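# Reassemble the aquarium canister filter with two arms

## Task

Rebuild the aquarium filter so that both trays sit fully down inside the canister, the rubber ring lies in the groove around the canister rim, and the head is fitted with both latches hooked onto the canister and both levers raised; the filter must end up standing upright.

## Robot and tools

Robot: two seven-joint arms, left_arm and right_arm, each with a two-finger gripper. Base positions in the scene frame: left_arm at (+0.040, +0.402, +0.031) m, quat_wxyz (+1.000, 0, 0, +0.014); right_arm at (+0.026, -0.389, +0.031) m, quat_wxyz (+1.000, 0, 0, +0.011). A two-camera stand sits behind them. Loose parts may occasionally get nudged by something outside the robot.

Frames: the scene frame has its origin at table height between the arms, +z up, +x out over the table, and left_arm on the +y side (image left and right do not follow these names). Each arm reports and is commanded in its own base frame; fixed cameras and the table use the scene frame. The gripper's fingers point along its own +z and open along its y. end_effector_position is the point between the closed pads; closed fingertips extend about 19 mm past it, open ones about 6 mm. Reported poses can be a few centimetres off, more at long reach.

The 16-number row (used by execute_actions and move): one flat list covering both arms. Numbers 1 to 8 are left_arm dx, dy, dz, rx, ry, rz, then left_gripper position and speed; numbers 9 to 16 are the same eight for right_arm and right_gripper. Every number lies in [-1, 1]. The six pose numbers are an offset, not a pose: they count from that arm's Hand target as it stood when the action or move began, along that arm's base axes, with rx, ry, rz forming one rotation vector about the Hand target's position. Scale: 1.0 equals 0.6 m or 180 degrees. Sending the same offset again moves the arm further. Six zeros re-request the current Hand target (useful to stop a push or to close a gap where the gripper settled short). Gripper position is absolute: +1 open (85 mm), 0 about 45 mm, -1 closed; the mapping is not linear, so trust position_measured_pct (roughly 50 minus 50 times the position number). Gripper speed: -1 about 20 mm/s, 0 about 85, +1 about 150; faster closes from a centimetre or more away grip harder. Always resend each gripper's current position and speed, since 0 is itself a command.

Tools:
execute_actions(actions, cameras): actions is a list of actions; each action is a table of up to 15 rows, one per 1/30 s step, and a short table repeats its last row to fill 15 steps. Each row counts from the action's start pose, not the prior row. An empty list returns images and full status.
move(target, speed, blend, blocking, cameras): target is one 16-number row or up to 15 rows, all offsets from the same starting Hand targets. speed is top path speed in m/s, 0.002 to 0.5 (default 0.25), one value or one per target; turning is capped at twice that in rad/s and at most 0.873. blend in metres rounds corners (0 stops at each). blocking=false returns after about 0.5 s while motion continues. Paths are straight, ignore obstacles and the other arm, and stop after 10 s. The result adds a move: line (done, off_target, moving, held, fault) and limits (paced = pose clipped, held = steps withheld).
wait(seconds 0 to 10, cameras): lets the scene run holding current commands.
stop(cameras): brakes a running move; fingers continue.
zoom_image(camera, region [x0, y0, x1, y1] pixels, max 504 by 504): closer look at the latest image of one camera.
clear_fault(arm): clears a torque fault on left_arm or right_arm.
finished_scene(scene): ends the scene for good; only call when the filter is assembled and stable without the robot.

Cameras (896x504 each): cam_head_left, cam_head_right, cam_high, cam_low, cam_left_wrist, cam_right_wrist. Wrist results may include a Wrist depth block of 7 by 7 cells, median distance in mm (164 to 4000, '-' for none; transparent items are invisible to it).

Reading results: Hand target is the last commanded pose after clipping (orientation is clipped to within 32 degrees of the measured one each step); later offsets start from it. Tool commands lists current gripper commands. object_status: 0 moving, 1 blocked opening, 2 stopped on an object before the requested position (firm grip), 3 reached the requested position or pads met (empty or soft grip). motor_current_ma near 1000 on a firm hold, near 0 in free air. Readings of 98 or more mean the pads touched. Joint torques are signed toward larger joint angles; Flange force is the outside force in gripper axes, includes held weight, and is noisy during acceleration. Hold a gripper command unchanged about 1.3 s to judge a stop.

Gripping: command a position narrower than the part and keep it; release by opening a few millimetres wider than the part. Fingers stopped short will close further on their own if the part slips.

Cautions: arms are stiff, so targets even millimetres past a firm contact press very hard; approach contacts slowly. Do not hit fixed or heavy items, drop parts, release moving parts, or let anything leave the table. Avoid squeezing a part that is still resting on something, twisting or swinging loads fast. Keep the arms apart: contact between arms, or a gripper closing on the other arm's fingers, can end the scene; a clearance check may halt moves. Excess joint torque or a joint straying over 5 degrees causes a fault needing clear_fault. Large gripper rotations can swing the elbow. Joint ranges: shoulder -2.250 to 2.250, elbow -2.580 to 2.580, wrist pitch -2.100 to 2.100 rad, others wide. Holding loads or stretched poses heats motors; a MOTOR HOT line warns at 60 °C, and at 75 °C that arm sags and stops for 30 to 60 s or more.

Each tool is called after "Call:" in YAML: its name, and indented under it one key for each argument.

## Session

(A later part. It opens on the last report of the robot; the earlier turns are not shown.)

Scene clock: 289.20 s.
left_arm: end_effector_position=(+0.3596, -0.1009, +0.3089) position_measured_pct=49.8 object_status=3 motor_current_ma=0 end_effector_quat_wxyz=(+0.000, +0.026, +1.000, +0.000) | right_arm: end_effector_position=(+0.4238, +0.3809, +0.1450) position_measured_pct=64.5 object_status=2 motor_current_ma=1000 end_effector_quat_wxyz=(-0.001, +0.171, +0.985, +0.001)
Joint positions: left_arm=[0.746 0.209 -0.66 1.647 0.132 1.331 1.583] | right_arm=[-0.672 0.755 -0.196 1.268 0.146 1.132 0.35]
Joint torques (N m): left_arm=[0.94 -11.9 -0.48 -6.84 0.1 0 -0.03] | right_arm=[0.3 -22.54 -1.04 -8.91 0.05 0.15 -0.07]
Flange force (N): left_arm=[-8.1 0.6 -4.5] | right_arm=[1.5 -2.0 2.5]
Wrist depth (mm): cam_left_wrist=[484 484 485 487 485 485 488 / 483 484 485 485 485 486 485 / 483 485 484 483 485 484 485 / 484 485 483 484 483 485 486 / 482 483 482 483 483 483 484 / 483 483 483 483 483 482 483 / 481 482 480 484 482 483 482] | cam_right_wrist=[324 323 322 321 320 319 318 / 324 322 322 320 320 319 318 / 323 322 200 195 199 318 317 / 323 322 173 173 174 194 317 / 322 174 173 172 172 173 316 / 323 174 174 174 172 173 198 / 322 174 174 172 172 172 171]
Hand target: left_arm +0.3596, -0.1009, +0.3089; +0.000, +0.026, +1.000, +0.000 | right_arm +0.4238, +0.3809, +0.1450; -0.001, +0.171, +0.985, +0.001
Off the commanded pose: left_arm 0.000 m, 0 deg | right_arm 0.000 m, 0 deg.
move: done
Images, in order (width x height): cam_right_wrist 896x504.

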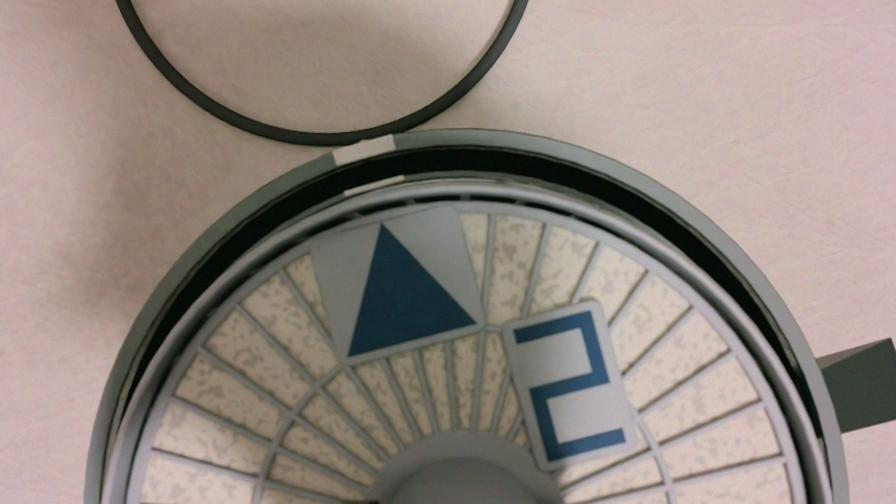

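Call:
move:
  target:
    - [0,0,0,0,0,0,0,-0.5,0,0,0,0,0,0.0022,-1,-1]
    - [0,0,0,0,0,0,0,-0.5,0,0,-0.0667,0,0,0.0022,-1,-1]
  speed: [0.05,0.06]
  cameras: ["cam_right_wrist"]

Scene clock: 303.53 s.
left_arm: end_effector_position=(+0.3596, -0.1009, +0.3089) position_measured_pct=49.8 object_status=3 motor_current_ma=0 end_effector_quat_wxyz=(+0.000, +0.026, +1.000, +0.000) | right_arm: end_effector_position=(+0.4238, +0.3809, +0.1050) position_measured_pct=64.5 object_status=2 motor_current_ma=1000 end_effector_quat_wxyz=(-0.001, +0.167, +0.986, +0.001)
Joint positions: left_arm=[0.746 0.209 -0.66 1.647 0.132 1.331 1.583] | right_arm=[-0.672 0.802 -0.192 1.316 0.158 1.038 0.347]
Joint torques (N m): left_arm=[0.98 -11.9 -0.47 -6.87 0.07 0.01 -0.06] | right_arm=[0.42 -22.31 -1.06 -8.45 0.02 0.32 -0.07]
Flange force (N): left_arm=[-8.1 0.7 -4.5] | right_arm=[2.3 -2.9 2.1]
Wrist depth (mm): cam_left_wrist=[486 486 485 485 485 485 487 / 482 485 483 485 485 485 484 / 484 485 484 485 485 486 484 / 485 483 482 483 486 485 485 / 485 483 484 482 483 483 484 / 482 482 482 484 482 483 483 / 482 482 483 482 482 481 483] | cam_right_wrist=[283 283 282 281 280 279 279 / 283 282 282 280 280 279 279 / 283 283 - 173 - - 278 / 283 282 173 172 174 172 277 / 282 175 173 172 172 173 278 / 282 174 174 174 172 173 175 / 282 174 174 172 172 172 171]
Hand target: left_arm +0.3596, -0.1009, +0.3089; +0.000, +0.026, +1.000, +0.000 | right_arm +0.4238, +0.3809, +0.1050; -0.001, +0.167, +0.986, +0.001
Off the commanded pose: left_arm 0.000 m, 0 deg | right_arm 0.000 m, 0 deg.
move: done
Images, in order (width x height): cam_right_wrist 896x504.

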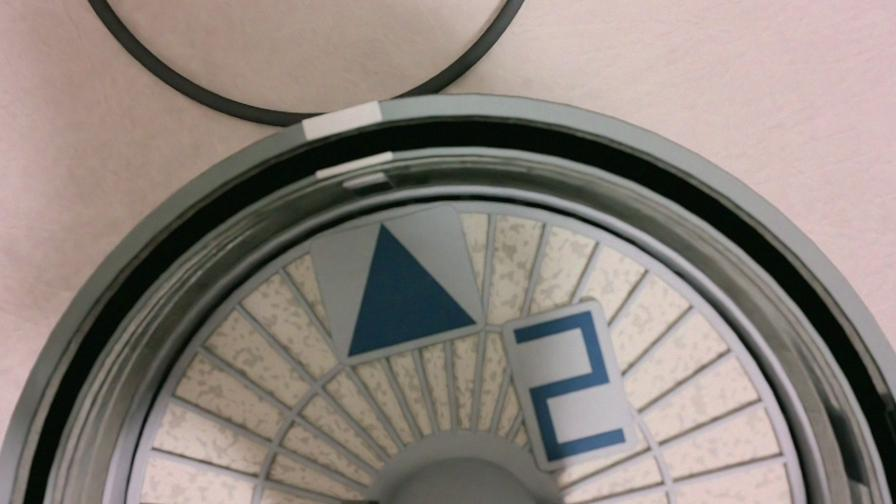

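Call:
move:
  target:
    - [0,0,0,0,0,0,0,-0.5,0,0,-0.005,0,0,0.002,-1,-1]
    - [0,0,0,0,0,0,0,-0.5,0,0,-0.0467,0,0,0.002,-1,-1]
  speed: [0.03,0.04]

Call:
move:
  target: [0,0,0,0,0,0,0,-0.5,0,0,-0.0097,0,0,0,-1,-1]
  speed: 0.02
  cameras: ["cam_right_wrist"]

Scene clock: 311.80 s.
left_arm: end_effector_position=(+0.3596, -0.1009, +0.3089) position_measured_pct=49.8 object_status=3 motor_current_ma=0 end_effector_quat_wxyz=(+0.000, +0.026, +1.000, +0.000) | right_arm: end_effector_position=(+0.4238, +0.3809, +0.0770) position_measured_pct=64.5 object_status=2 motor_current_ma=1000 end_effector_quat_wxyz=(-0.001, +0.164, +0.986, +0.001)
Joint positions: left_arm=[0.746 0.209 -0.66 1.647 0.132 1.331 1.583] | right_arm=[-0.673 0.839 -0.189 1.342 0.168 0.976 0.345]
Joint torques (N m): left_arm=[0.95 -11.85 -0.46 -6.83 0.1 0.01 -0.04] | right_arm=[0.33 -23.07 -1.08 -8.26 0.03 0.27 -0.05]
Flange force (N): left_arm=[-8.0 0.7 -4.6] | right_arm=[2.0 -2.4 2.6]
Wrist depth (mm): cam_left_wrist=[485 486 485 485 486 485 487 / 485 486 486 485 484 486 488 / 482 483 484 484 484 484 485 / 483 484 482 483 485 483 485 / 482 483 483 482 482 485 484 / 483 484 481 482 483 484 483 / 481 482 484 482 483 483 483] | cam_right_wrist=[255 254 254 253 252 252 250 / 255 255 - 252 - 252 250 / 255 - - 173 - - 250 / 254 254 173 173 173 250 250 / 254 173 173 172 172 173 250 / 254 174 174 174 172 173 171 / 254 174 174 173 172 173 171]
Hand target: left_arm +0.3596, -0.1009, +0.3089; +0.000, +0.026, +1.000, +0.000 | right_arm +0.4238, +0.3809, +0.0770; -0.001, +0.164, +0.986, +0.001
Off the commanded pose: left_arm 0.000 m, 0 deg | right_arm 0.000 m, 0 deg.
move: done

Scene clock: 312.50 s.
left_arm: end_effector_position=(+0.3596, -0.1009, +0.3089) position_measured_pct=49.8 object_status=3 motor_current_ma=0 end_effector_quat_wxyz=(+0.000, +0.026, +1.000, +0.000) | right_arm: end_effector_position=(+0.4238, +0.3809, +0.0712) position_measured_pct=64.5 object_status=2 motor_current_ma=1000 end_effector_quat_wxyz=(+0.000, +0.164, +0.986, +0.001)
Joint positions: left_arm=[0.746 0.209 -0.66 1.647 0.132 1.331 1.583] | right_arm=[-0.674 0.847 -0.188 1.346 0.17 0.964 0.344]
Joint torques (N m): left_arm=[0.94 -11.89 -0.52 -6.84 0.09 0.01 -0.03] | right_arm=[0.35 -22.78 -1.1 -8.15 0.03 0.17 -0.09]
Flange force (N): left_arm=[-8.1 0.6 -4.5] | right_arm=[2.0 -2.6 1.9]
Wrist depth (mm): cam_left_wrist=[486 485 484 485 485 487 486 / 486 486 484 485 484 484 485 / 485 483 485 484 484 485 484 / 484 485 484 482 485 484 482 / 482 483 482 484 484 484 485 / 485 483 482 482 482 483 484 / 482 481 482 484 483 483 483] | cam_right_wrist=[250 248 248 247 246 246 244 / 249 248 - 247 246 245 245 / 249 - - 173 - - 244 / 248 - 173 172 174 172 244 / 249 173 173 172 172 173 244 / 248 174 174 174 172 173 168 / - 174 174 172 172 173 171]
Hand target: left_arm +0.3596, -0.1009, +0.3089; +0.000, +0.026, +1.000, +0.000 | right_arm +0.4238, +0.3809, +0.0711; +0.000, +0.164, +0.986, +0.001
Off the commanded pose: left_arm 0.000 m, 0 deg | right_arm 0.000 m, 0 deg.
move: done
Images, in order (width x height): cam_right_wrist 896x504.

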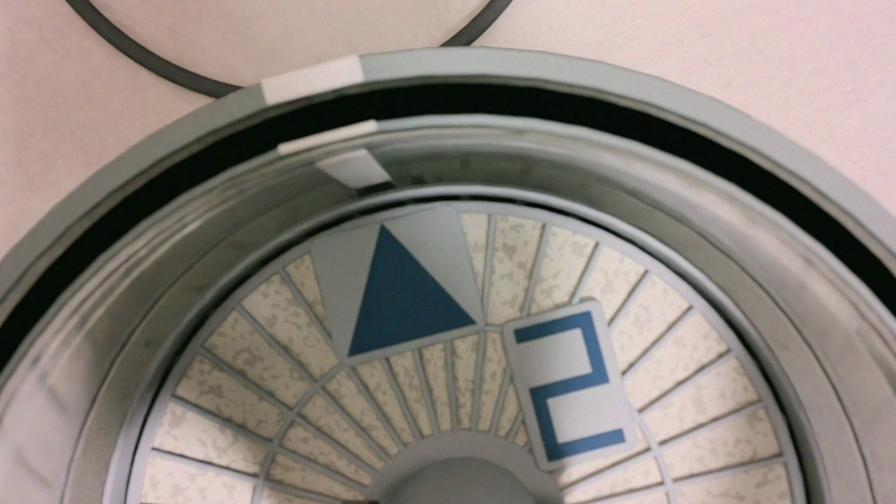

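Call:
move:
  target: [0,0,0,0,0,0,0,-0.5,0,0,-0.004,0,0,0,-1,-1]
  speed: 0.01

Scene clock: 316.60 s.
left_arm: end_effector_position=(+0.3596, -0.1009, +0.3089) position_measured_pct=49.8 object_status=3 motor_current_ma=0 end_effector_quat_wxyz=(+0.000, +0.026, +1.000, +0.000) | right_arm: end_effector_position=(+0.4238, +0.3809, +0.0689) position_measured_pct=64.5 object_status=2 motor_current_ma=1000 end_effector_quat_wxyz=(+0.000, +0.164, +0.986, +0.001)
Joint positions: left_arm=[0.746 0.209 -0.66 1.647 0.132 1.331 1.583] | right_arm=[-0.674 0.85 -0.188 1.348 0.17 0.959 0.343]
Joint torques (N m): left_arm=[0.93 -11.9 -0.47 -6.85 0.07 0 -0.04] | right_arm=[-0.61 0.21 -0.14 -5.83 0.57 -6 -0.17]
Flange force (N): left_arm=[-8.1 0.6 -4.5] | right_arm=[10.4 -21.2 -46.1]
Wrist depth (mm): cam_left_wrist=[484 486 484 487 485 486 488 / 485 484 485 485 486 484 484 / 483 483 482 484 485 484 487 / 482 484 483 484 484 486 484 / 485 484 481 484 483 483 483 / 482 483 483 483 483 483 482 / 479 480 480 485 483 482 481] | cam_right_wrist=[248 248 247 246 246 245 244 / 248 248 - 246 245 245 244 / 248 - - 173 - - - / 247 - 173 172 173 172 243 / 248 173 173 172 172 173 243 / 248 174 174 174 171 172 171 / - 174 174 172 172 172 171]
Hand target: left_arm +0.3596, -0.1009, +0.3089; +0.000, +0.026, +1.000, +0.000 | right_arm +0.4238, +0.3809, +0.0687; -0.001, +0.164, +0.986, +0.001
Off the commanded pose: left_arm 0.000 m, 0 deg | right_arm 0.000 m, 0 deg.
move: done

Call:
move:
  target: [0,0,0,0,0,0,0,-0.5,0,0,0.001,0,0,0,-1,-1]
  speed: 0.02

Call:
move:
  target: [0,0,0,0,0,0,-0.5,-0.5,0,0,0,0,0,0,-0.1,-0.5]

Call:
move:
  target:
    - [0,0,0,0,0,0,-0.5,-0.5,0,0,0.1,0,0,0,-0.1,-0.5]
    - [0,0,0,0,0,0,-0.5,-0.5,0,0,0.35,0,0,0,-0.1,-0.5]
  speed: [0.08,0.25]
  blend: [0.03,0]
  cameras: ["cam_right_wrist","cam_left_wrist"]

Scene clock: 335.83 s.
left_arm: end_effector_position=(+0.3596, -0.1009, +0.3089) position_measured_pct=49.8 object_status=3 motor_current_ma=0 end_effector_quat_wxyz=(+0.000, +0.026, +1.000, +0.000) | right_arm: end_effector_position=(+0.4238, +0.3809, +0.0693) position_measured_pct=64.5 object_status=2 motor_current_ma=1000 end_effector_quat_wxyz=(-0.001, +0.164, +0.986, +0.001)
Joint positions: left_arm=[0.746 0.209 -0.66 1.647 0.132 1.331 1.583] | right_arm=[-0.674 0.85 -0.188 1.347 0.17 0.96 0.344]
Joint torques (N m): left_arm=[0.95 -11.88 -0.51 -6.81 0.11 0.01 -0.04] | right_arm=[0.03 -4.12 0.05 -5.01 0.54 -3.72 -0.15]
Flange force (N): left_arm=[-8.1 0.6 -4.6] | right_arm=[8.1 -14.8 -35.6]
Wrist depth (mm): cam_left_wrist=[484 483 485 486 485 485 487 / 485 484 484 483 486 484 483 / 482 483 485 485 484 483 487 / 483 483 483 484 484 485 484 / 483 485 483 483 483 486 484 / 483 482 483 483 483 483 485 / 480 482 481 483 484 483 484] | cam_right_wrist=[249 247 247 246 245 245 244 / 248 247 - 246 245 244 244 / 248 - - 173 - - - / 247 - 173 173 173 172 243 / 247 173 173 172 172 173 243 / 247 174 174 174 171 172 171 / - 174 174 172 172 172 171]
Hand target: left_arm +0.3596, -0.1009, +0.3089; +0.000, +0.026, +1.000, +0.000 | right_arm +0.4238, +0.3809, +0.0693; +0.000, +0.164, +0.986, +0.001
Off the commanded pose: left_arm 0.000 m, 0 deg | right_arm 0.000 m, 0 deg.
move: done

Scene clock: 336.53 s.
left_arm: end_effector_position=(+0.3596, -0.1009, +0.3089) position_measured_pct=74.9 object_status=0 motor_current_ma=0 end_effector_quat_wxyz=(+0.000, +0.026, +1.000, +0.000) | right_arm: end_effector_position=(+0.4238, +0.3809, +0.0693) position_measured_pct=55.0 object_status=3 motor_current_ma=0 end_effector_quat_wxyz=(-0.001, +0.164, +0.986, +0.001)
Joint positions: left_arm=[0.746 0.209 -0.66 1.647 0.132 1.331 1.583] | right_arm=[-0.674 0.85 -0.188 1.347 0.17 0.96 0.344]
Joint torques (N m): left_arm=[0.94 -11.88 -0.47 -6.81 0.09 0.01 -0.02] | right_arm=[0.4 -22.39 -1.01 -7.9 0.01 0.23 -0.1]
Flange force (N): left_arm=[-8.1 0.7 -4.6] | right_arm=[2.1 -2.5 1.2]
Wrist depth (mm): cam_left_wrist=[485 486 485 484 486 484 487 / 484 484 487 484 485 485 484 / 482 483 484 484 484 487 485 / 482 483 484 483 486 485 484 / 483 482 483 484 482 485 482 / 482 483 481 482 482 483 483 / 480 483 480 482 482 483 483] | cam_right_wrist=[247 246 246 245 244 244 243 / 247 246 - 245 244 244 243 / 247 - - 172 - - 243 / 246 - 172 171 172 171 243 / 247 172 172 171 171 172 242 / 246 173 173 172 171 171 170 / - 173 173 171 171 171 170]
Hand target: left_arm +0.3596, -0.1009, +0.3089; +0.000, +0.026, +1.000, +0.000 | right_arm +0.4238, +0.3809, +0.0693; +0.000, +0.164, +0.986, +0.001
Off the commanded pose: left_arm 0.000 m, 0 deg | right_arm 0.000 m, 0 deg.
move: done

Scene clock: 338.43 s.
left_arm: end_effector_position=(+0.3596, -0.1009, +0.3089) position_measured_pct=74.9 object_status=3 motor_current_ma=0 end_effector_quat_wxyz=(+0.000, +0.026, +1.000, +0.000) | right_arm: end_effector_position=(+0.4238, +0.3809, +0.2793) position_measured_pct=55.0 object_status=3 motor_current_ma=0 end_effector_quat_wxyz=(-0.001, +0.164, +0.986, +0.001)
Joint positions: left_arm=[0.746 0.209 -0.66 1.647 0.132 1.331 1.583] | right_arm=[-0.681 0.66 -0.202 1 0.122 1.491 0.389]
Joint torques (N m): left_arm=[0.95 -11.9 -0.48 -6.86 0.07 0.02 -0.03] | right_arm=[0.35 -21.42 -0.81 -9.34 0.04 0.21 -0.11]
Flange force (N): left_arm=[-8.1 0.7 -4.4] | right_arm=[1.3 -1.6 2.0]
Wrist depth (mm): cam_left_wrist=[486 484 486 485 486 487 486 / 484 484 485 482 486 486 486 / 484 483 483 485 485 484 486 / 483 480 486 485 484 485 486 / 484 482 481 483 483 482 484 / 482 482 482 483 483 485 481 / 482 481 483 482 483 482 483] | cam_right_wrist=[460 459 457 455 454 452 451 / 459 457 456 455 453 452 451 / 459 457 455 454 453 451 450 / 458 457 454 381 380 451 451 / 458 456 383 382 381 338 449 / 458 456 382 356 381 450 449 / 457 456 381 381 380 450 448]
Hand target: left_arm +0.3596, -0.1009, +0.3089; +0.000, +0.026, +1.000, +0.000 | right_arm +0.4238, +0.3809, +0.2793; -0.001, +0.164, +0.986, +0.001
Off the commanded pose: left_arm 0.000 m, 0 deg | right_arm 0.000 m, 0 deg.
move: done
Images, in order (width x height): cam_left_wrist 896x504, cam_right_wrist 896x504.

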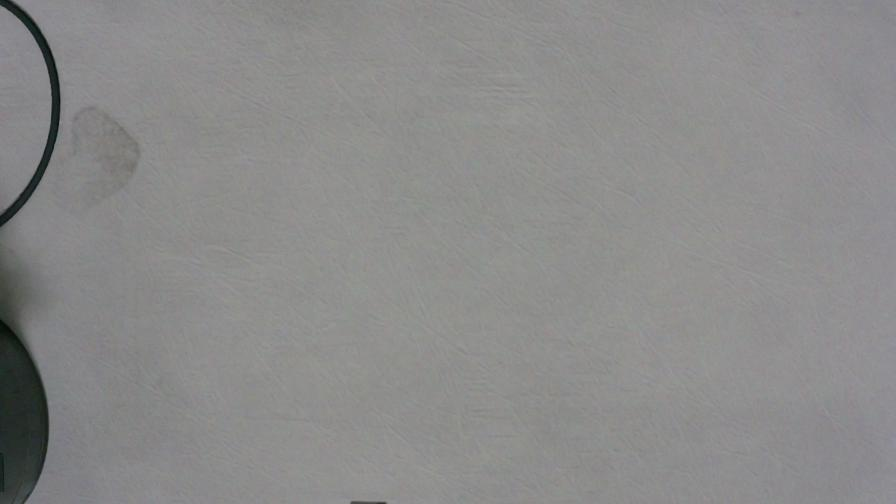

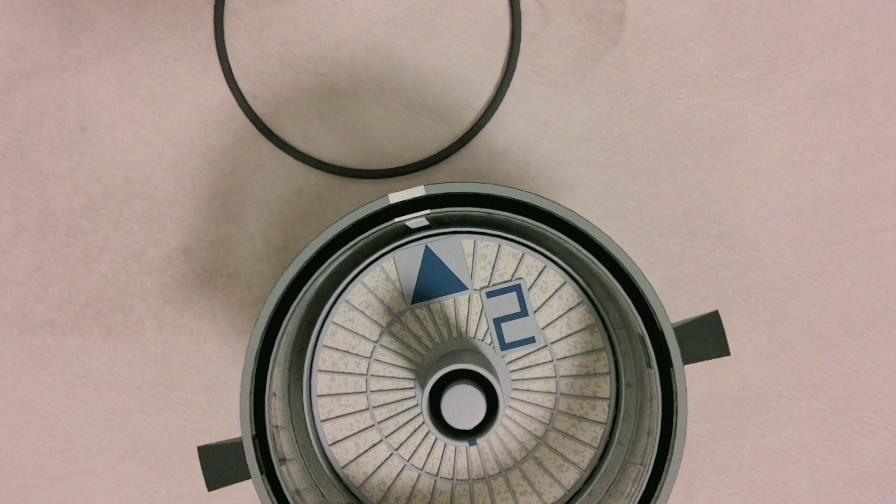

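Call:
move:
  target: [-0.2552,-0.3705,-0.3482,0,0,0.0167,-0.5,-0.5,-0.3132,-0.113,-0.2988,0,0,0.105,-0.5,-0.5]
  speed: 0.25
  cameras: ["cam_right_wrist","cam_left_wrist"]

Scene clock: 365.30 s.
left_arm: end_effector_position=(+0.2066, -0.3232, +0.1000) position_measured_pct=74.9 object_status=3 motor_current_ma=0 end_effector_quat_wxyz=(+0.000, +0.000, +1.000, +0.000) | right_arm: end_effector_position=(+0.2359, +0.3131, +0.1001) position_measured_pct=74.9 object_status=3 motor_current_ma=0 end_effector_quat_wxyz=(-0.001, +0.000, +1.000, +0.000)
Joint positions: left_arm=[1.237 0.497 -0.407 2.004 0.299 0.697 2.214] | right_arm=[-0.769 0.498 -0.298 1.978 0.218 0.695 0.37]
Joint torques (N m): left_arm=[0.89 -15.44 -0.74 -3.63 0.13 -0.01 -0.02] | right_arm=[0.35 -14.87 -1.06 -6.62 0.01 0.12 -0.04]
Flange force (N): left_arm=[-6.0 -5.1 -0.9] | right_arm=[2.7 -2.3 1.7]
Wrist depth (mm): cam_left_wrist=[276 277 276 276 276 277 276 / 275 275 276 276 276 276 277 / 275 276 277 276 276 276 277 / 275 275 276 275 276 277 276 / 275 275 275 275 276 275 276 / 275 275 275 276 276 276 276 / 275 275 275 275 275 276 276] | cam_right_wrist=[280 279 278 277 276 275 275 / 279 279 277 277 276 275 275 / 279 278 277 277 276 275 274 / 279 278 277 276 275 274 274 / 278 277 277 276 275 275 274 / 278 278 277 276 275 275 274 / 278 277 277 276 275 274 273]
Hand target: left_arm +0.2065, -0.3232, +0.1000; +0.000, +0.000, +1.000, +0.000 | right_arm +0.2359, +0.3131, +0.1001; -0.001, +0.000, +1.000, +0.000
Off the commanded pose: left_arm 0.000 m, 0 deg | right_arm 0.000 m, 0 deg.
move: done
Images, in order (width x height): cam_left_wrist 896x504, cam_right_wrist 896x504.

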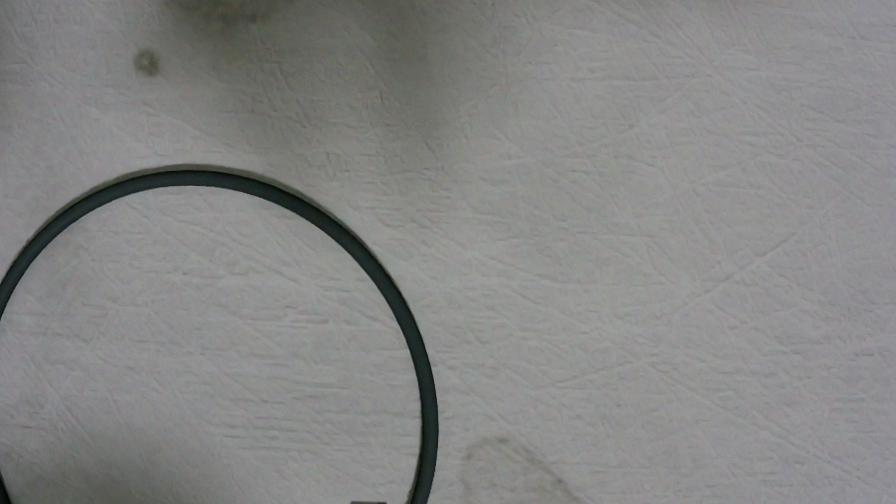

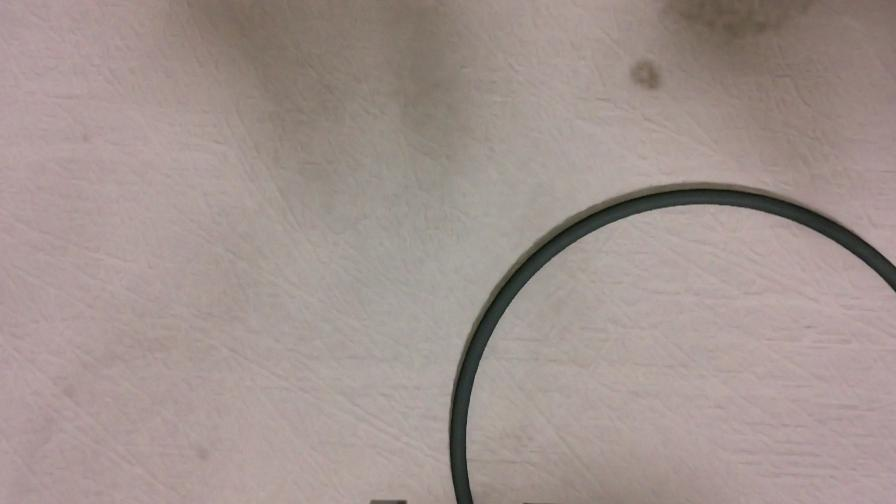

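Call:
move:
  target:
    - [-0.0085,-0.0092,-0.155,0,0,0,-0.5,-0.5,0.004,-0.0042,-0.155,0,0,0,-0.5,-0.5]
    - [-0.0085,-0.0092,-0.1817,0,0,0,-0.5,-0.5,0.004,-0.0042,-0.1818,0,0,0,-0.5,-0.5]
  speed: [0.12,0.03]
  cameras: ["cam_right_wrist","cam_left_wrist"]

Scene clock: 386.63 s.
left_arm: end_effector_position=(+0.2014, -0.3287, -0.0090) position_measured_pct=74.9 object_status=3 motor_current_ma=0 end_effector_quat_wxyz=(+0.000, +0.000, +1.000, +0.000) | right_arm: end_effector_position=(+0.2383, +0.3106, -0.0090) position_measured_pct=74.9 object_status=3 motor_current_ma=0 end_effector_quat_wxyz=(-0.001, +0.000, +1.000, +0.001)
Joint positions: left_arm=[1.136 0.74 -0.251 2.068 0.462 0.385 2.088] | right_arm=[-0.847 0.739 -0.184 2.049 0.335 0.38 0.274]
Joint torques (N m): left_arm=[0.95 -17.17 -0.4 -1.21 0.1 0.1 -0.03] | right_arm=[0.37 -16.34 -0.75 -3.94 0.09 0.13 -0.09]
Flange force (N): left_arm=[-5.5 -4.3 1.0] | right_arm=[2.8 -2.1 0.3]
Wrist depth (mm): cam_left_wrist=[167 167 168 168 168 168 168 / 167 167 167 167 168 168 168 / 167 167 167 167 167 167 168 / 167 167 167 167 167 167 167 / 167 167 167 167 167 167 167 / 166 167 167 167 167 167 167 / 166 167 167 167 167 167 167] | cam_right_wrist=[169 169 169 168 168 167 167 / 169 169 168 168 167 167 167 / 169 169 168 168 167 167 166 / 169 169 168 168 167 167 166 / 169 168 168 167 167 166 166 / 169 168 168 167 167 166 166 / 168 168 168 167 167 166 166]
Hand target: left_arm +0.2014, -0.3287, -0.0090; +0.000, +0.000, +1.000, +0.000 | right_arm +0.2383, +0.3106, -0.0090; -0.001, +0.000, +1.000, +0.001
Off the commanded pose: left_arm 0.000 m, 0 deg | right_arm 0.000 m, 0 deg.
move: done
Images, in order (width x height): cam_left_wrist 896x504, cam_right_wrist 896x504.

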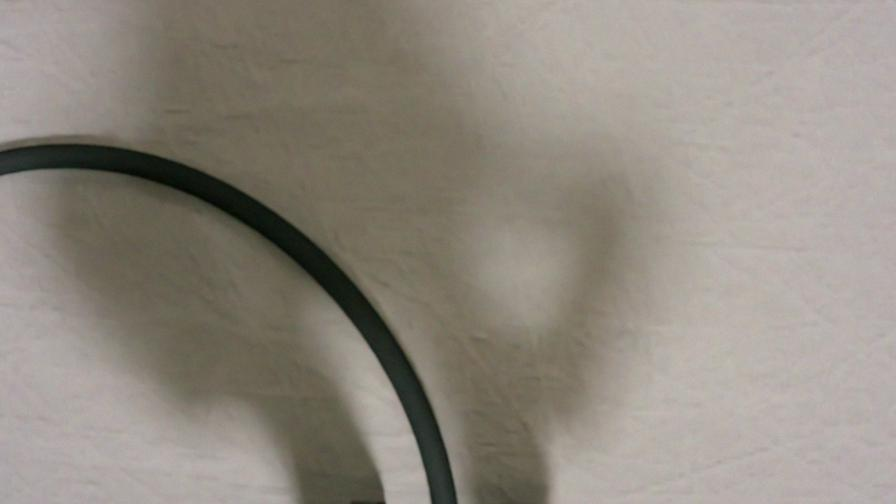

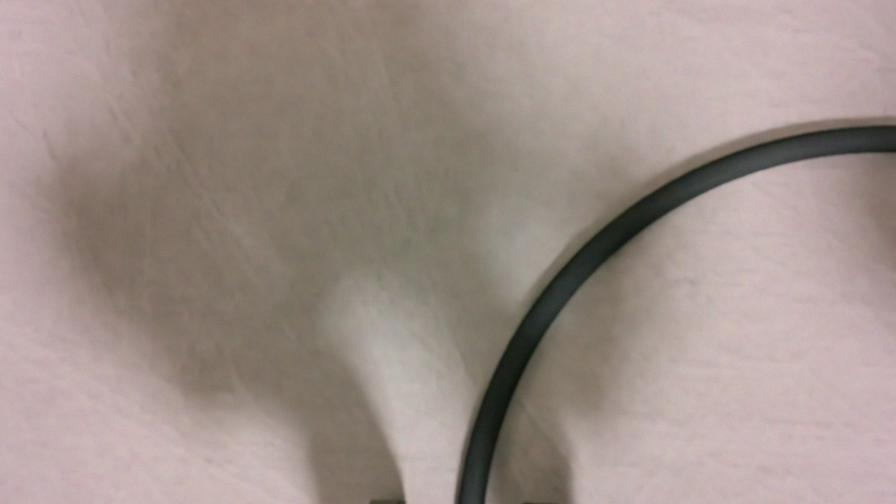

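Call:
move:
  target: [0,0,0,0,0,0,-0.93,-1,0,0,0,0,0,0,-0.93,-1]
  cameras: ["cam_right_wrist","cam_left_wrist"]

Scene clock: 391.73 s.
left_arm: end_effector_position=(+0.2014, -0.3287, -0.0090) position_measured_pct=96.1 object_status=0 motor_current_ma=700 end_effector_quat_wxyz=(+0.000, +0.000, +1.000, +0.000) | right_arm: end_effector_position=(+0.2383, +0.3106, -0.0090) position_measured_pct=96.1 object_status=0 motor_current_ma=660 end_effector_quat_wxyz=(-0.001, +0.000, +1.000, +0.000)
Joint positions: left_arm=[1.136 0.74 -0.251 2.068 0.462 0.385 2.088] | right_arm=[-0.847 0.74 -0.184 2.049 0.335 0.38 0.274]
Joint torques (N m): left_arm=[0.95 -16.84 -0.35 -1.06 0.1 0.01 -0.04] | right_arm=[0.35 -15.91 -0.71 -3.8 0.07 0.17 -0.06]
Flange force (N): left_arm=[-5.7 -4.7 -0.2] | right_arm=[2.9 -2.2 -0.7]
Wrist depth (mm): cam_left_wrist=[167 167 168 167 168 168 168 / 167 167 167 167 167 168 168 / - 167 167 167 167 168 167 / 167 167 167 167 167 167 167 / 167 167 167 167 167 167 167 / 166 166 167 167 167 167 167 / 167 166 167 167 167 167 167] | cam_right_wrist=[169 169 169 168 168 167 167 / 169 169 168 168 168 167 167 / 169 169 168 168 167 167 166 / 169 169 168 168 167 167 166 / 169 168 168 167 167 166 166 / 169 168 168 167 167 166 166 / 168 168 168 167 167 166 166]
Hand target: left_arm +0.2014, -0.3287, -0.0090; +0.000, +0.000, +1.000, +0.000 | right_arm +0.2383, +0.3106, -0.0090; -0.001, +0.000, +1.000, +0.000
Off the commanded pose: left_arm 0.000 m, 0 deg | right_arm 0.000 m, 0 deg.
move: done
Images, in order (width x height): cam_left_wrist 896x504, cam_right_wrist 896x504.

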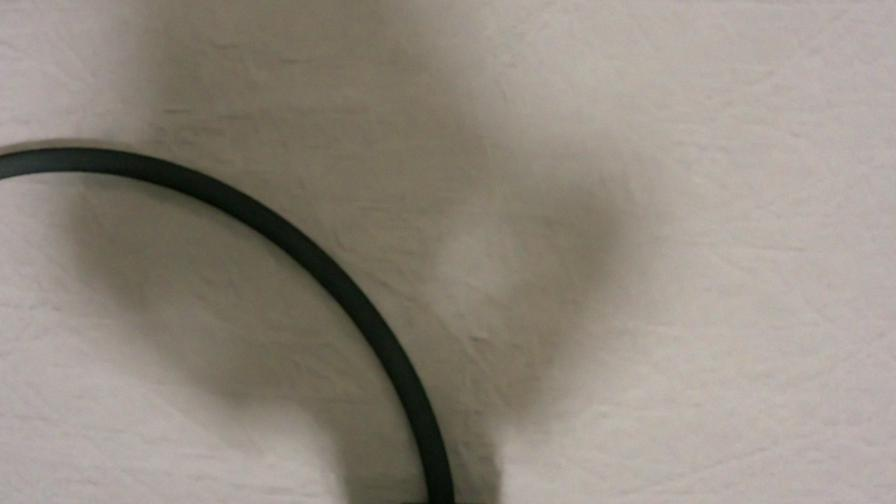

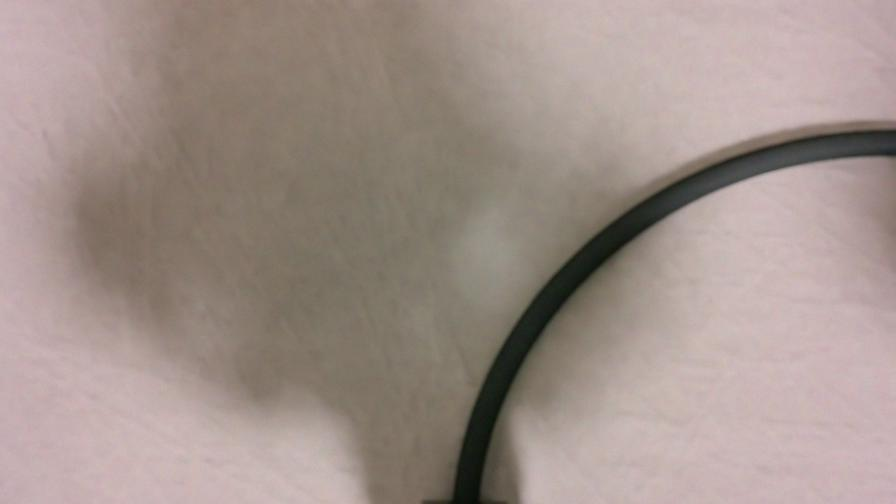

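Call:
move:
  target:
    - [0,0,0.1,0,0,0,-0.93,-1,0,0,0.1,0,0,0,-0.93,-1]
    - [0.06,-0.002,0.3483,0,0,0,-0.93,-1,0.058,-0.0027,0.3483,0,0,0,-0.93,-1]
    - [0.3172,-0.0117,0.3483,0,0,0,-0.93,-1,0.3055,-0.0142,0.3483,0,0,0,-0.93,-1]
  speed: [0.1,0.15,0.15]
  blend: [0.03,0.03,0]
  cameras: ["cam_right_wrist","cam_left_wrist","cam_head_left","cam_high","cam_low"]

Call:
zoom_image:
  camera: "cam_low"
  region: [320, 120, 460, 240]

Call:
zoom_image:
  camera: "cam_head_left"
  region: [440, 180, 640, 320]

Scene clock: 434.63 s.
left_arm: end_effector_position=(+0.3917, -0.3357, +0.2000) position_measured_pct=96.1 object_status=3 motor_current_ma=700 end_effector_quat_wxyz=(+0.000, +0.000, +1.000, +0.000) | right_arm: end_effector_position=(+0.4216, +0.3021, +0.2000) position_measured_pct=96.1 object_status=3 motor_current_ma=670 end_effector_quat_wxyz=(-0.001, +0.000, +1.000, +0.000)
Joint positions: left_arm=[0.929 0.607 -0.455 1.404 0.274 1.192 2.014] | right_arm=[-0.507 0.591 -0.272 1.397 0.161 1.176 0.773]
Joint torques (N m): left_arm=[0.76 -20.09 -1.4 -6.3 0.09 0.11 -0.01] | right_arm=[0.36 -19.09 -1.16 -8.77 0.03 0.04 -0.07]
Flange force (N): left_arm=[-7.8 -4.8 -2.3] | right_arm=[2.4 -1.1 1.1]
Wrist depth (mm): cam_left_wrist=[375 374 374 375 377 376 376 / 374 373 374 376 376 376 377 / 374 250 374 375 376 375 375 / 373 302 302 375 375 375 375 / 302 303 302 373 373 375 374 / 302 276 301 302 374 374 375 / 302 258 302 257 372 375 374] | cam_right_wrist=[380 378 377 377 375 374 373 / 379 377 377 375 375 375 373 / 378 378 376 375 374 254 373 / 377 377 376 375 254 300 300 / 378 377 376 376 302 301 301 / 378 377 375 301 302 299 300 / 376 376 375 301 301 258 300]
Hand target: left_arm +0.3918, -0.3357, +0.2000; +0.000, +0.000, +1.000, +0.000 | right_arm +0.4216, +0.3021, +0.2000; -0.001, +0.000, +1.000, +0.000
Off the commanded pose: left_arm 0.000 m, 0 deg | right_arm 0.000 m, 0 deg.
move: done
Images, in order (width x height): cam_head_left 896x504, cam_high 896x504, cam_low 896x504, cam_left_wrist 896x504, cam_right_wrist 896x504.

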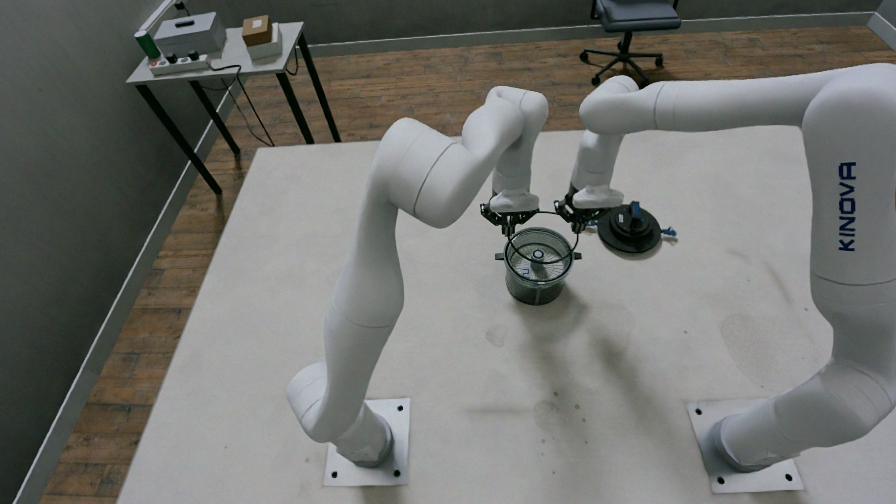

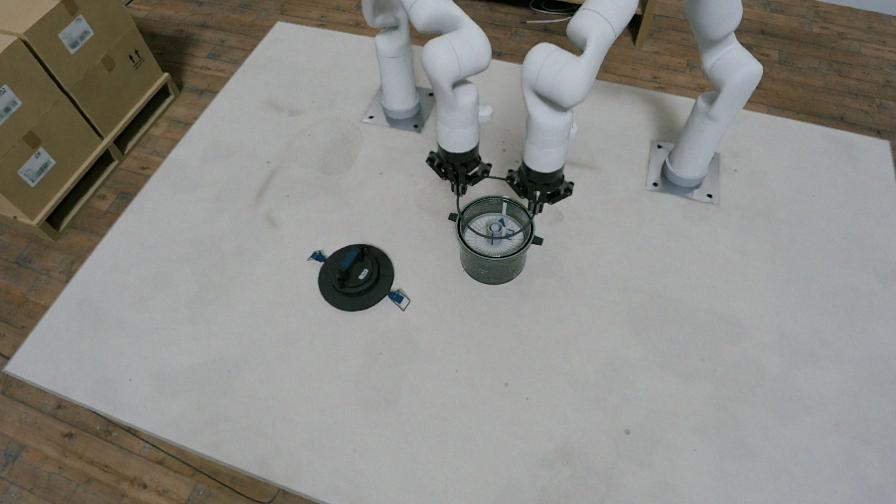

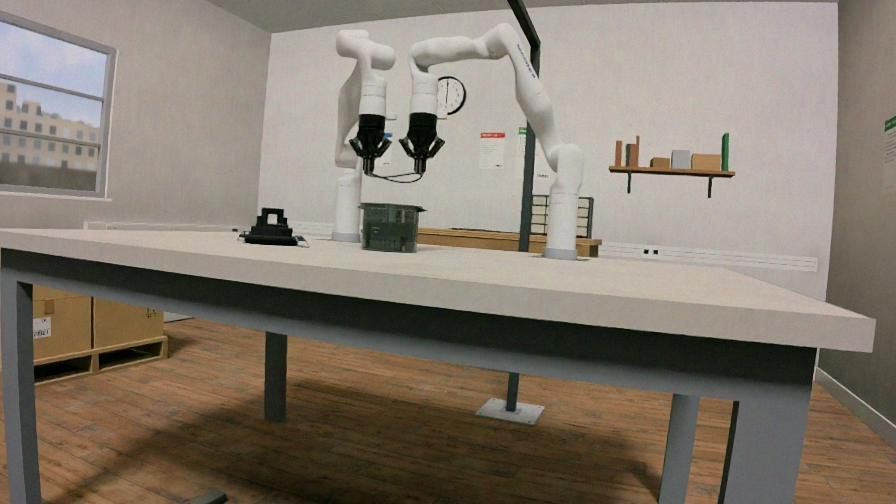

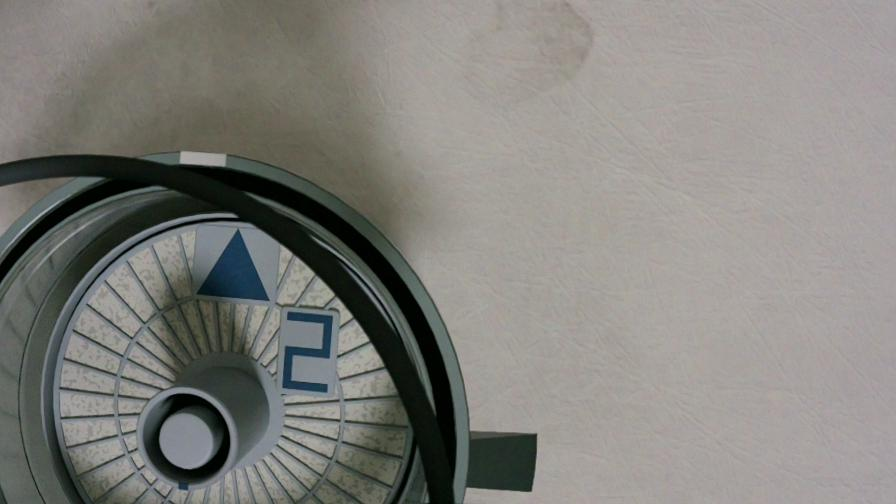

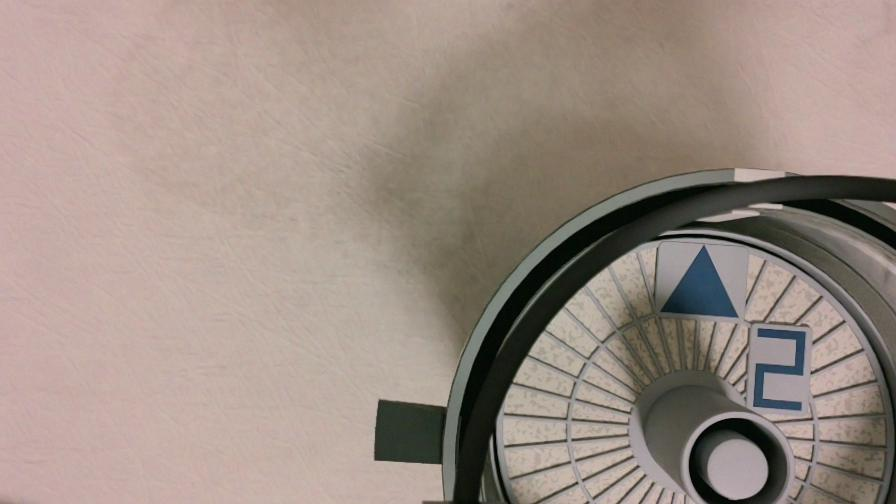

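Scaled by 3.600 from the camera's 896x504 image, which has a finer 1280x720 frame.

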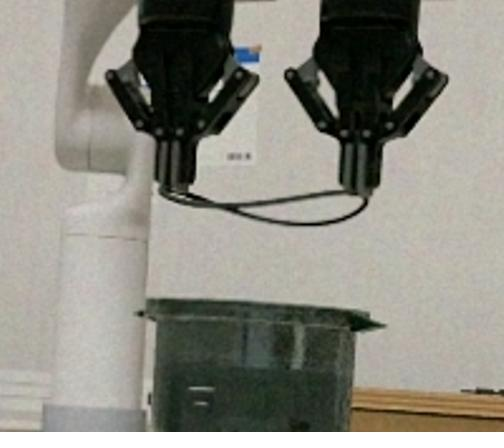

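Scaled by 2.520 from the camera's 896x504 image, which has a finer 1280x720 frame.

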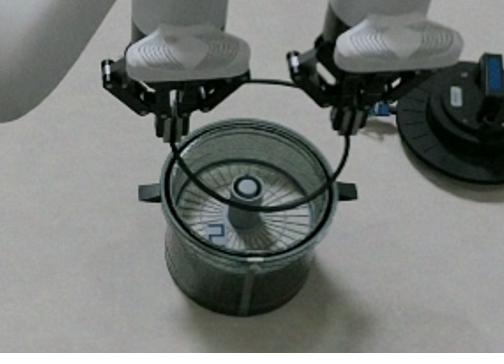

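Call:
move:
  target: [0,0.0195,-0.0067,-0.211,0,0,-0.93,-1,0,-0.0195,-0.0067,0.211,0,0,-0.93,-1]
  speed: 0.15
  cameras: ["cam_right_wrist","cam_left_wrist","cam_head_left","cam_high","cam_low"]

Call:
zoom_image:
  camera: "cam_low"
  region: [320, 120, 460, 240]

Call:
zoom_image:
  camera: "cam_head_left"
  region: [440, 180, 640, 320]

Call:
zoom_image:
  camera: "cam_high"
  region: [400, 130, 600, 300]

Scene clock: 453.33 s.
left_arm: end_effector_position=(+0.3918, -0.3240, +0.1960) position_measured_pct=96.1 object_status=3 motor_current_ma=700 end_effector_quat_wxyz=(+0.000, +0.000, +0.945, -0.326) | right_arm: end_effector_position=(+0.4216, +0.2904, +0.1959) position_measured_pct=96.1 object_status=3 motor_current_ma=670 end_effector_quat_wxyz=(-0.001, +0.000, +0.945, +0.326)
Joint positions: left_arm=[0.393 0.469 -0.176 1.879 0.994 0.905 1.127] | right_arm=[0.195 0.592 -0.711 1.797 -0.402 0.649 1.49]
Joint torques (N m): left_arm=[1.05 -17.06 0.89 -5 1.43 0.76 0.01] | right_arm=[0.43 -15.44 -4.21 -7.76 -1.06 0.08 -0.04]
Flange force (N): left_arm=[-8.1 -0.9 -1.2] | right_arm=[2.0 -0.2 1.8]
Wrist depth (mm): cam_left_wrist=[694 572 485 437 390 349 319 / 694 569 483 437 392 353 318 / 670 540 482 410 384 352 318 / 647 565 459 334 306 342 318 / 664 562 470 332 303 319 317 / 646 576 479 287 302 293 316 / 619 525 488 288 303 228 315] | cam_right_wrist=[323 351 382 430 480 543 626 / 323 350 382 430 479 543 643 / 323 350 382 405 480 529 625 / 323 344 308 333 309 558 624 / 323 318 308 327 359 543 624 / 322 302 303 293 363 543 642 / 318 230 308 285 490 543 588]
Hand target: left_arm +0.3918, -0.3240, +0.1960; +0.000, +0.000, +0.945, -0.326 | right_arm +0.4216, +0.2904, +0.1959; -0.001, +0.000, +0.945, +0.326
Off the commanded pose: left_arm 0.000 m, 0 deg | right_arm 0.000 m, 0 deg.
move: done
Images, in order (width x height): cam_head_left 896x504, cam_high 896x504, cam_low 896x504, cam_left_wrist 896x504, cam_right_wrist 896x504.

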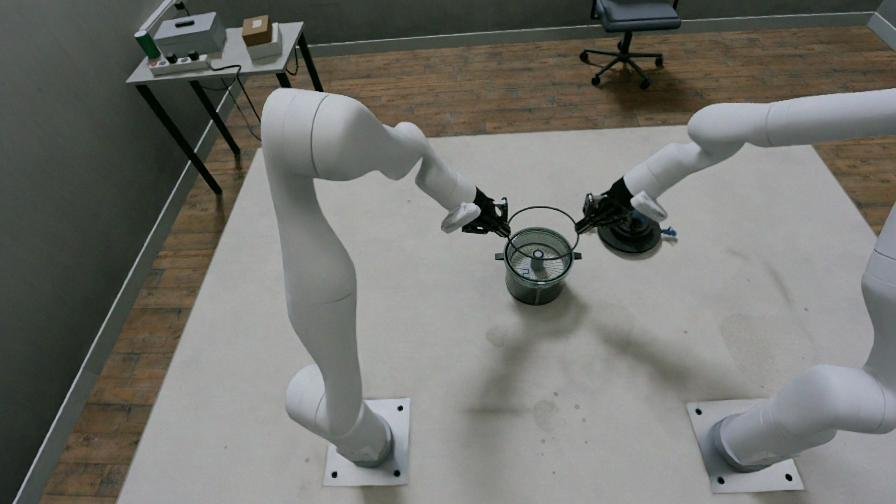

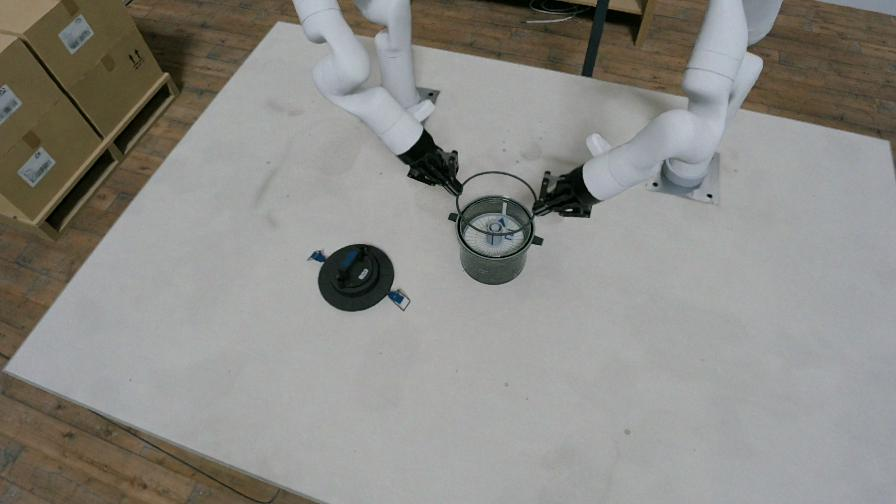

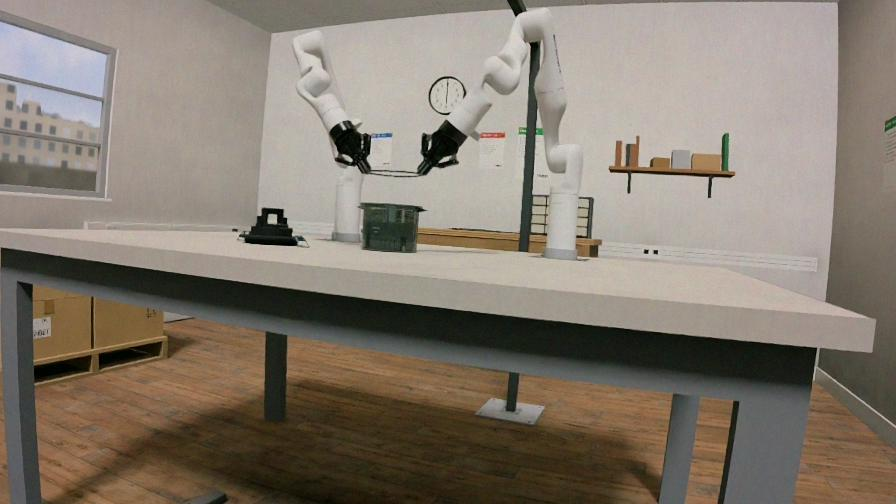

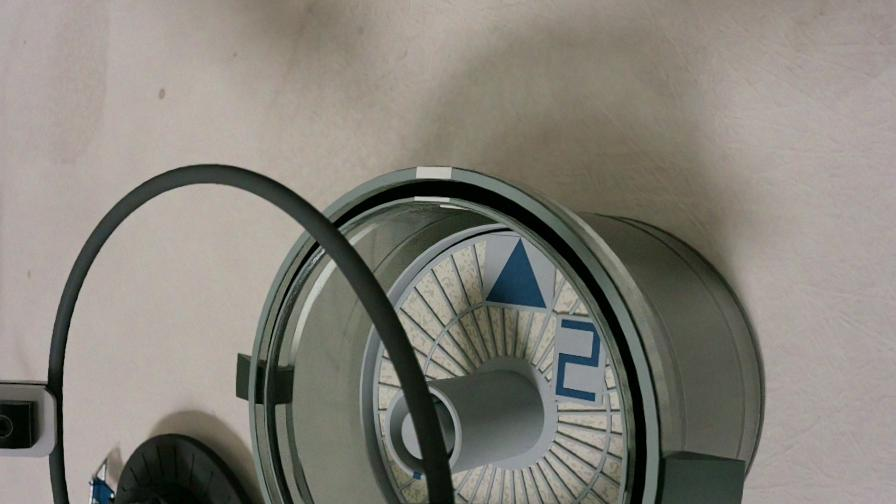

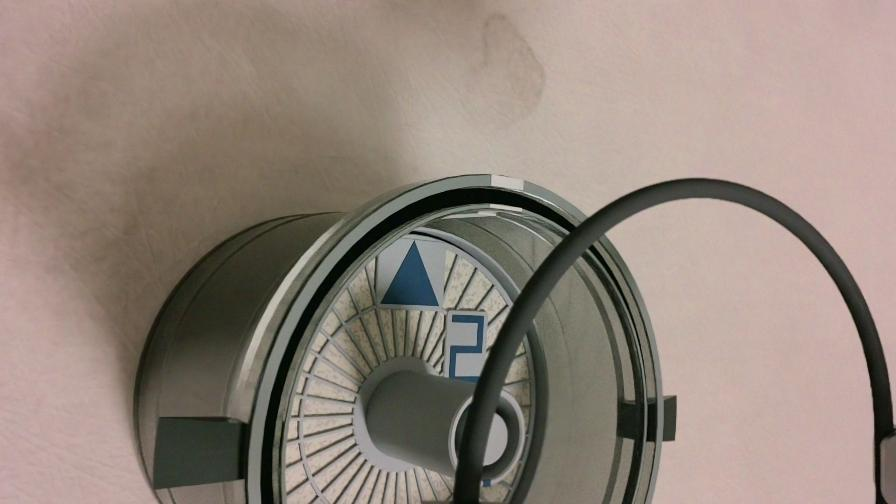

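Scaled by 3.600 from the camera's 896x504 image, which has a finer 1280x720 frame.

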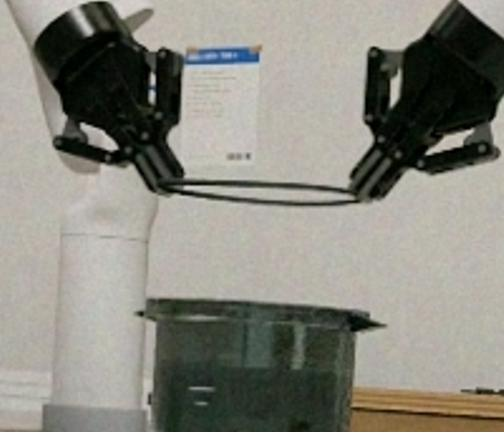

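Scaled by 2.520 from the camera's 896x504 image, which has a finer 1280x720 frame.

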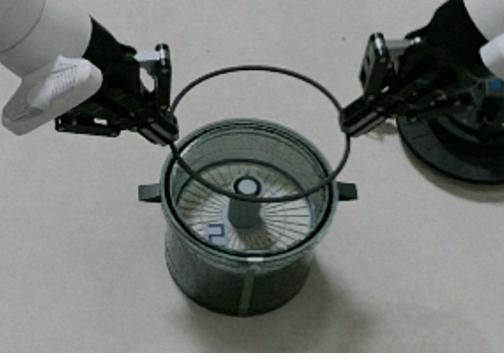

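Scaled by 2.520 from the camera's 896x504 image, which has a finer 1280x720 frame.

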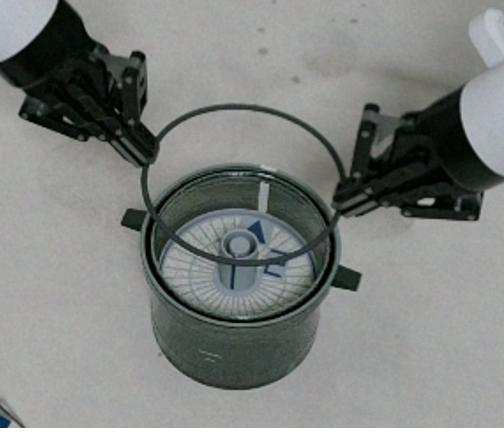

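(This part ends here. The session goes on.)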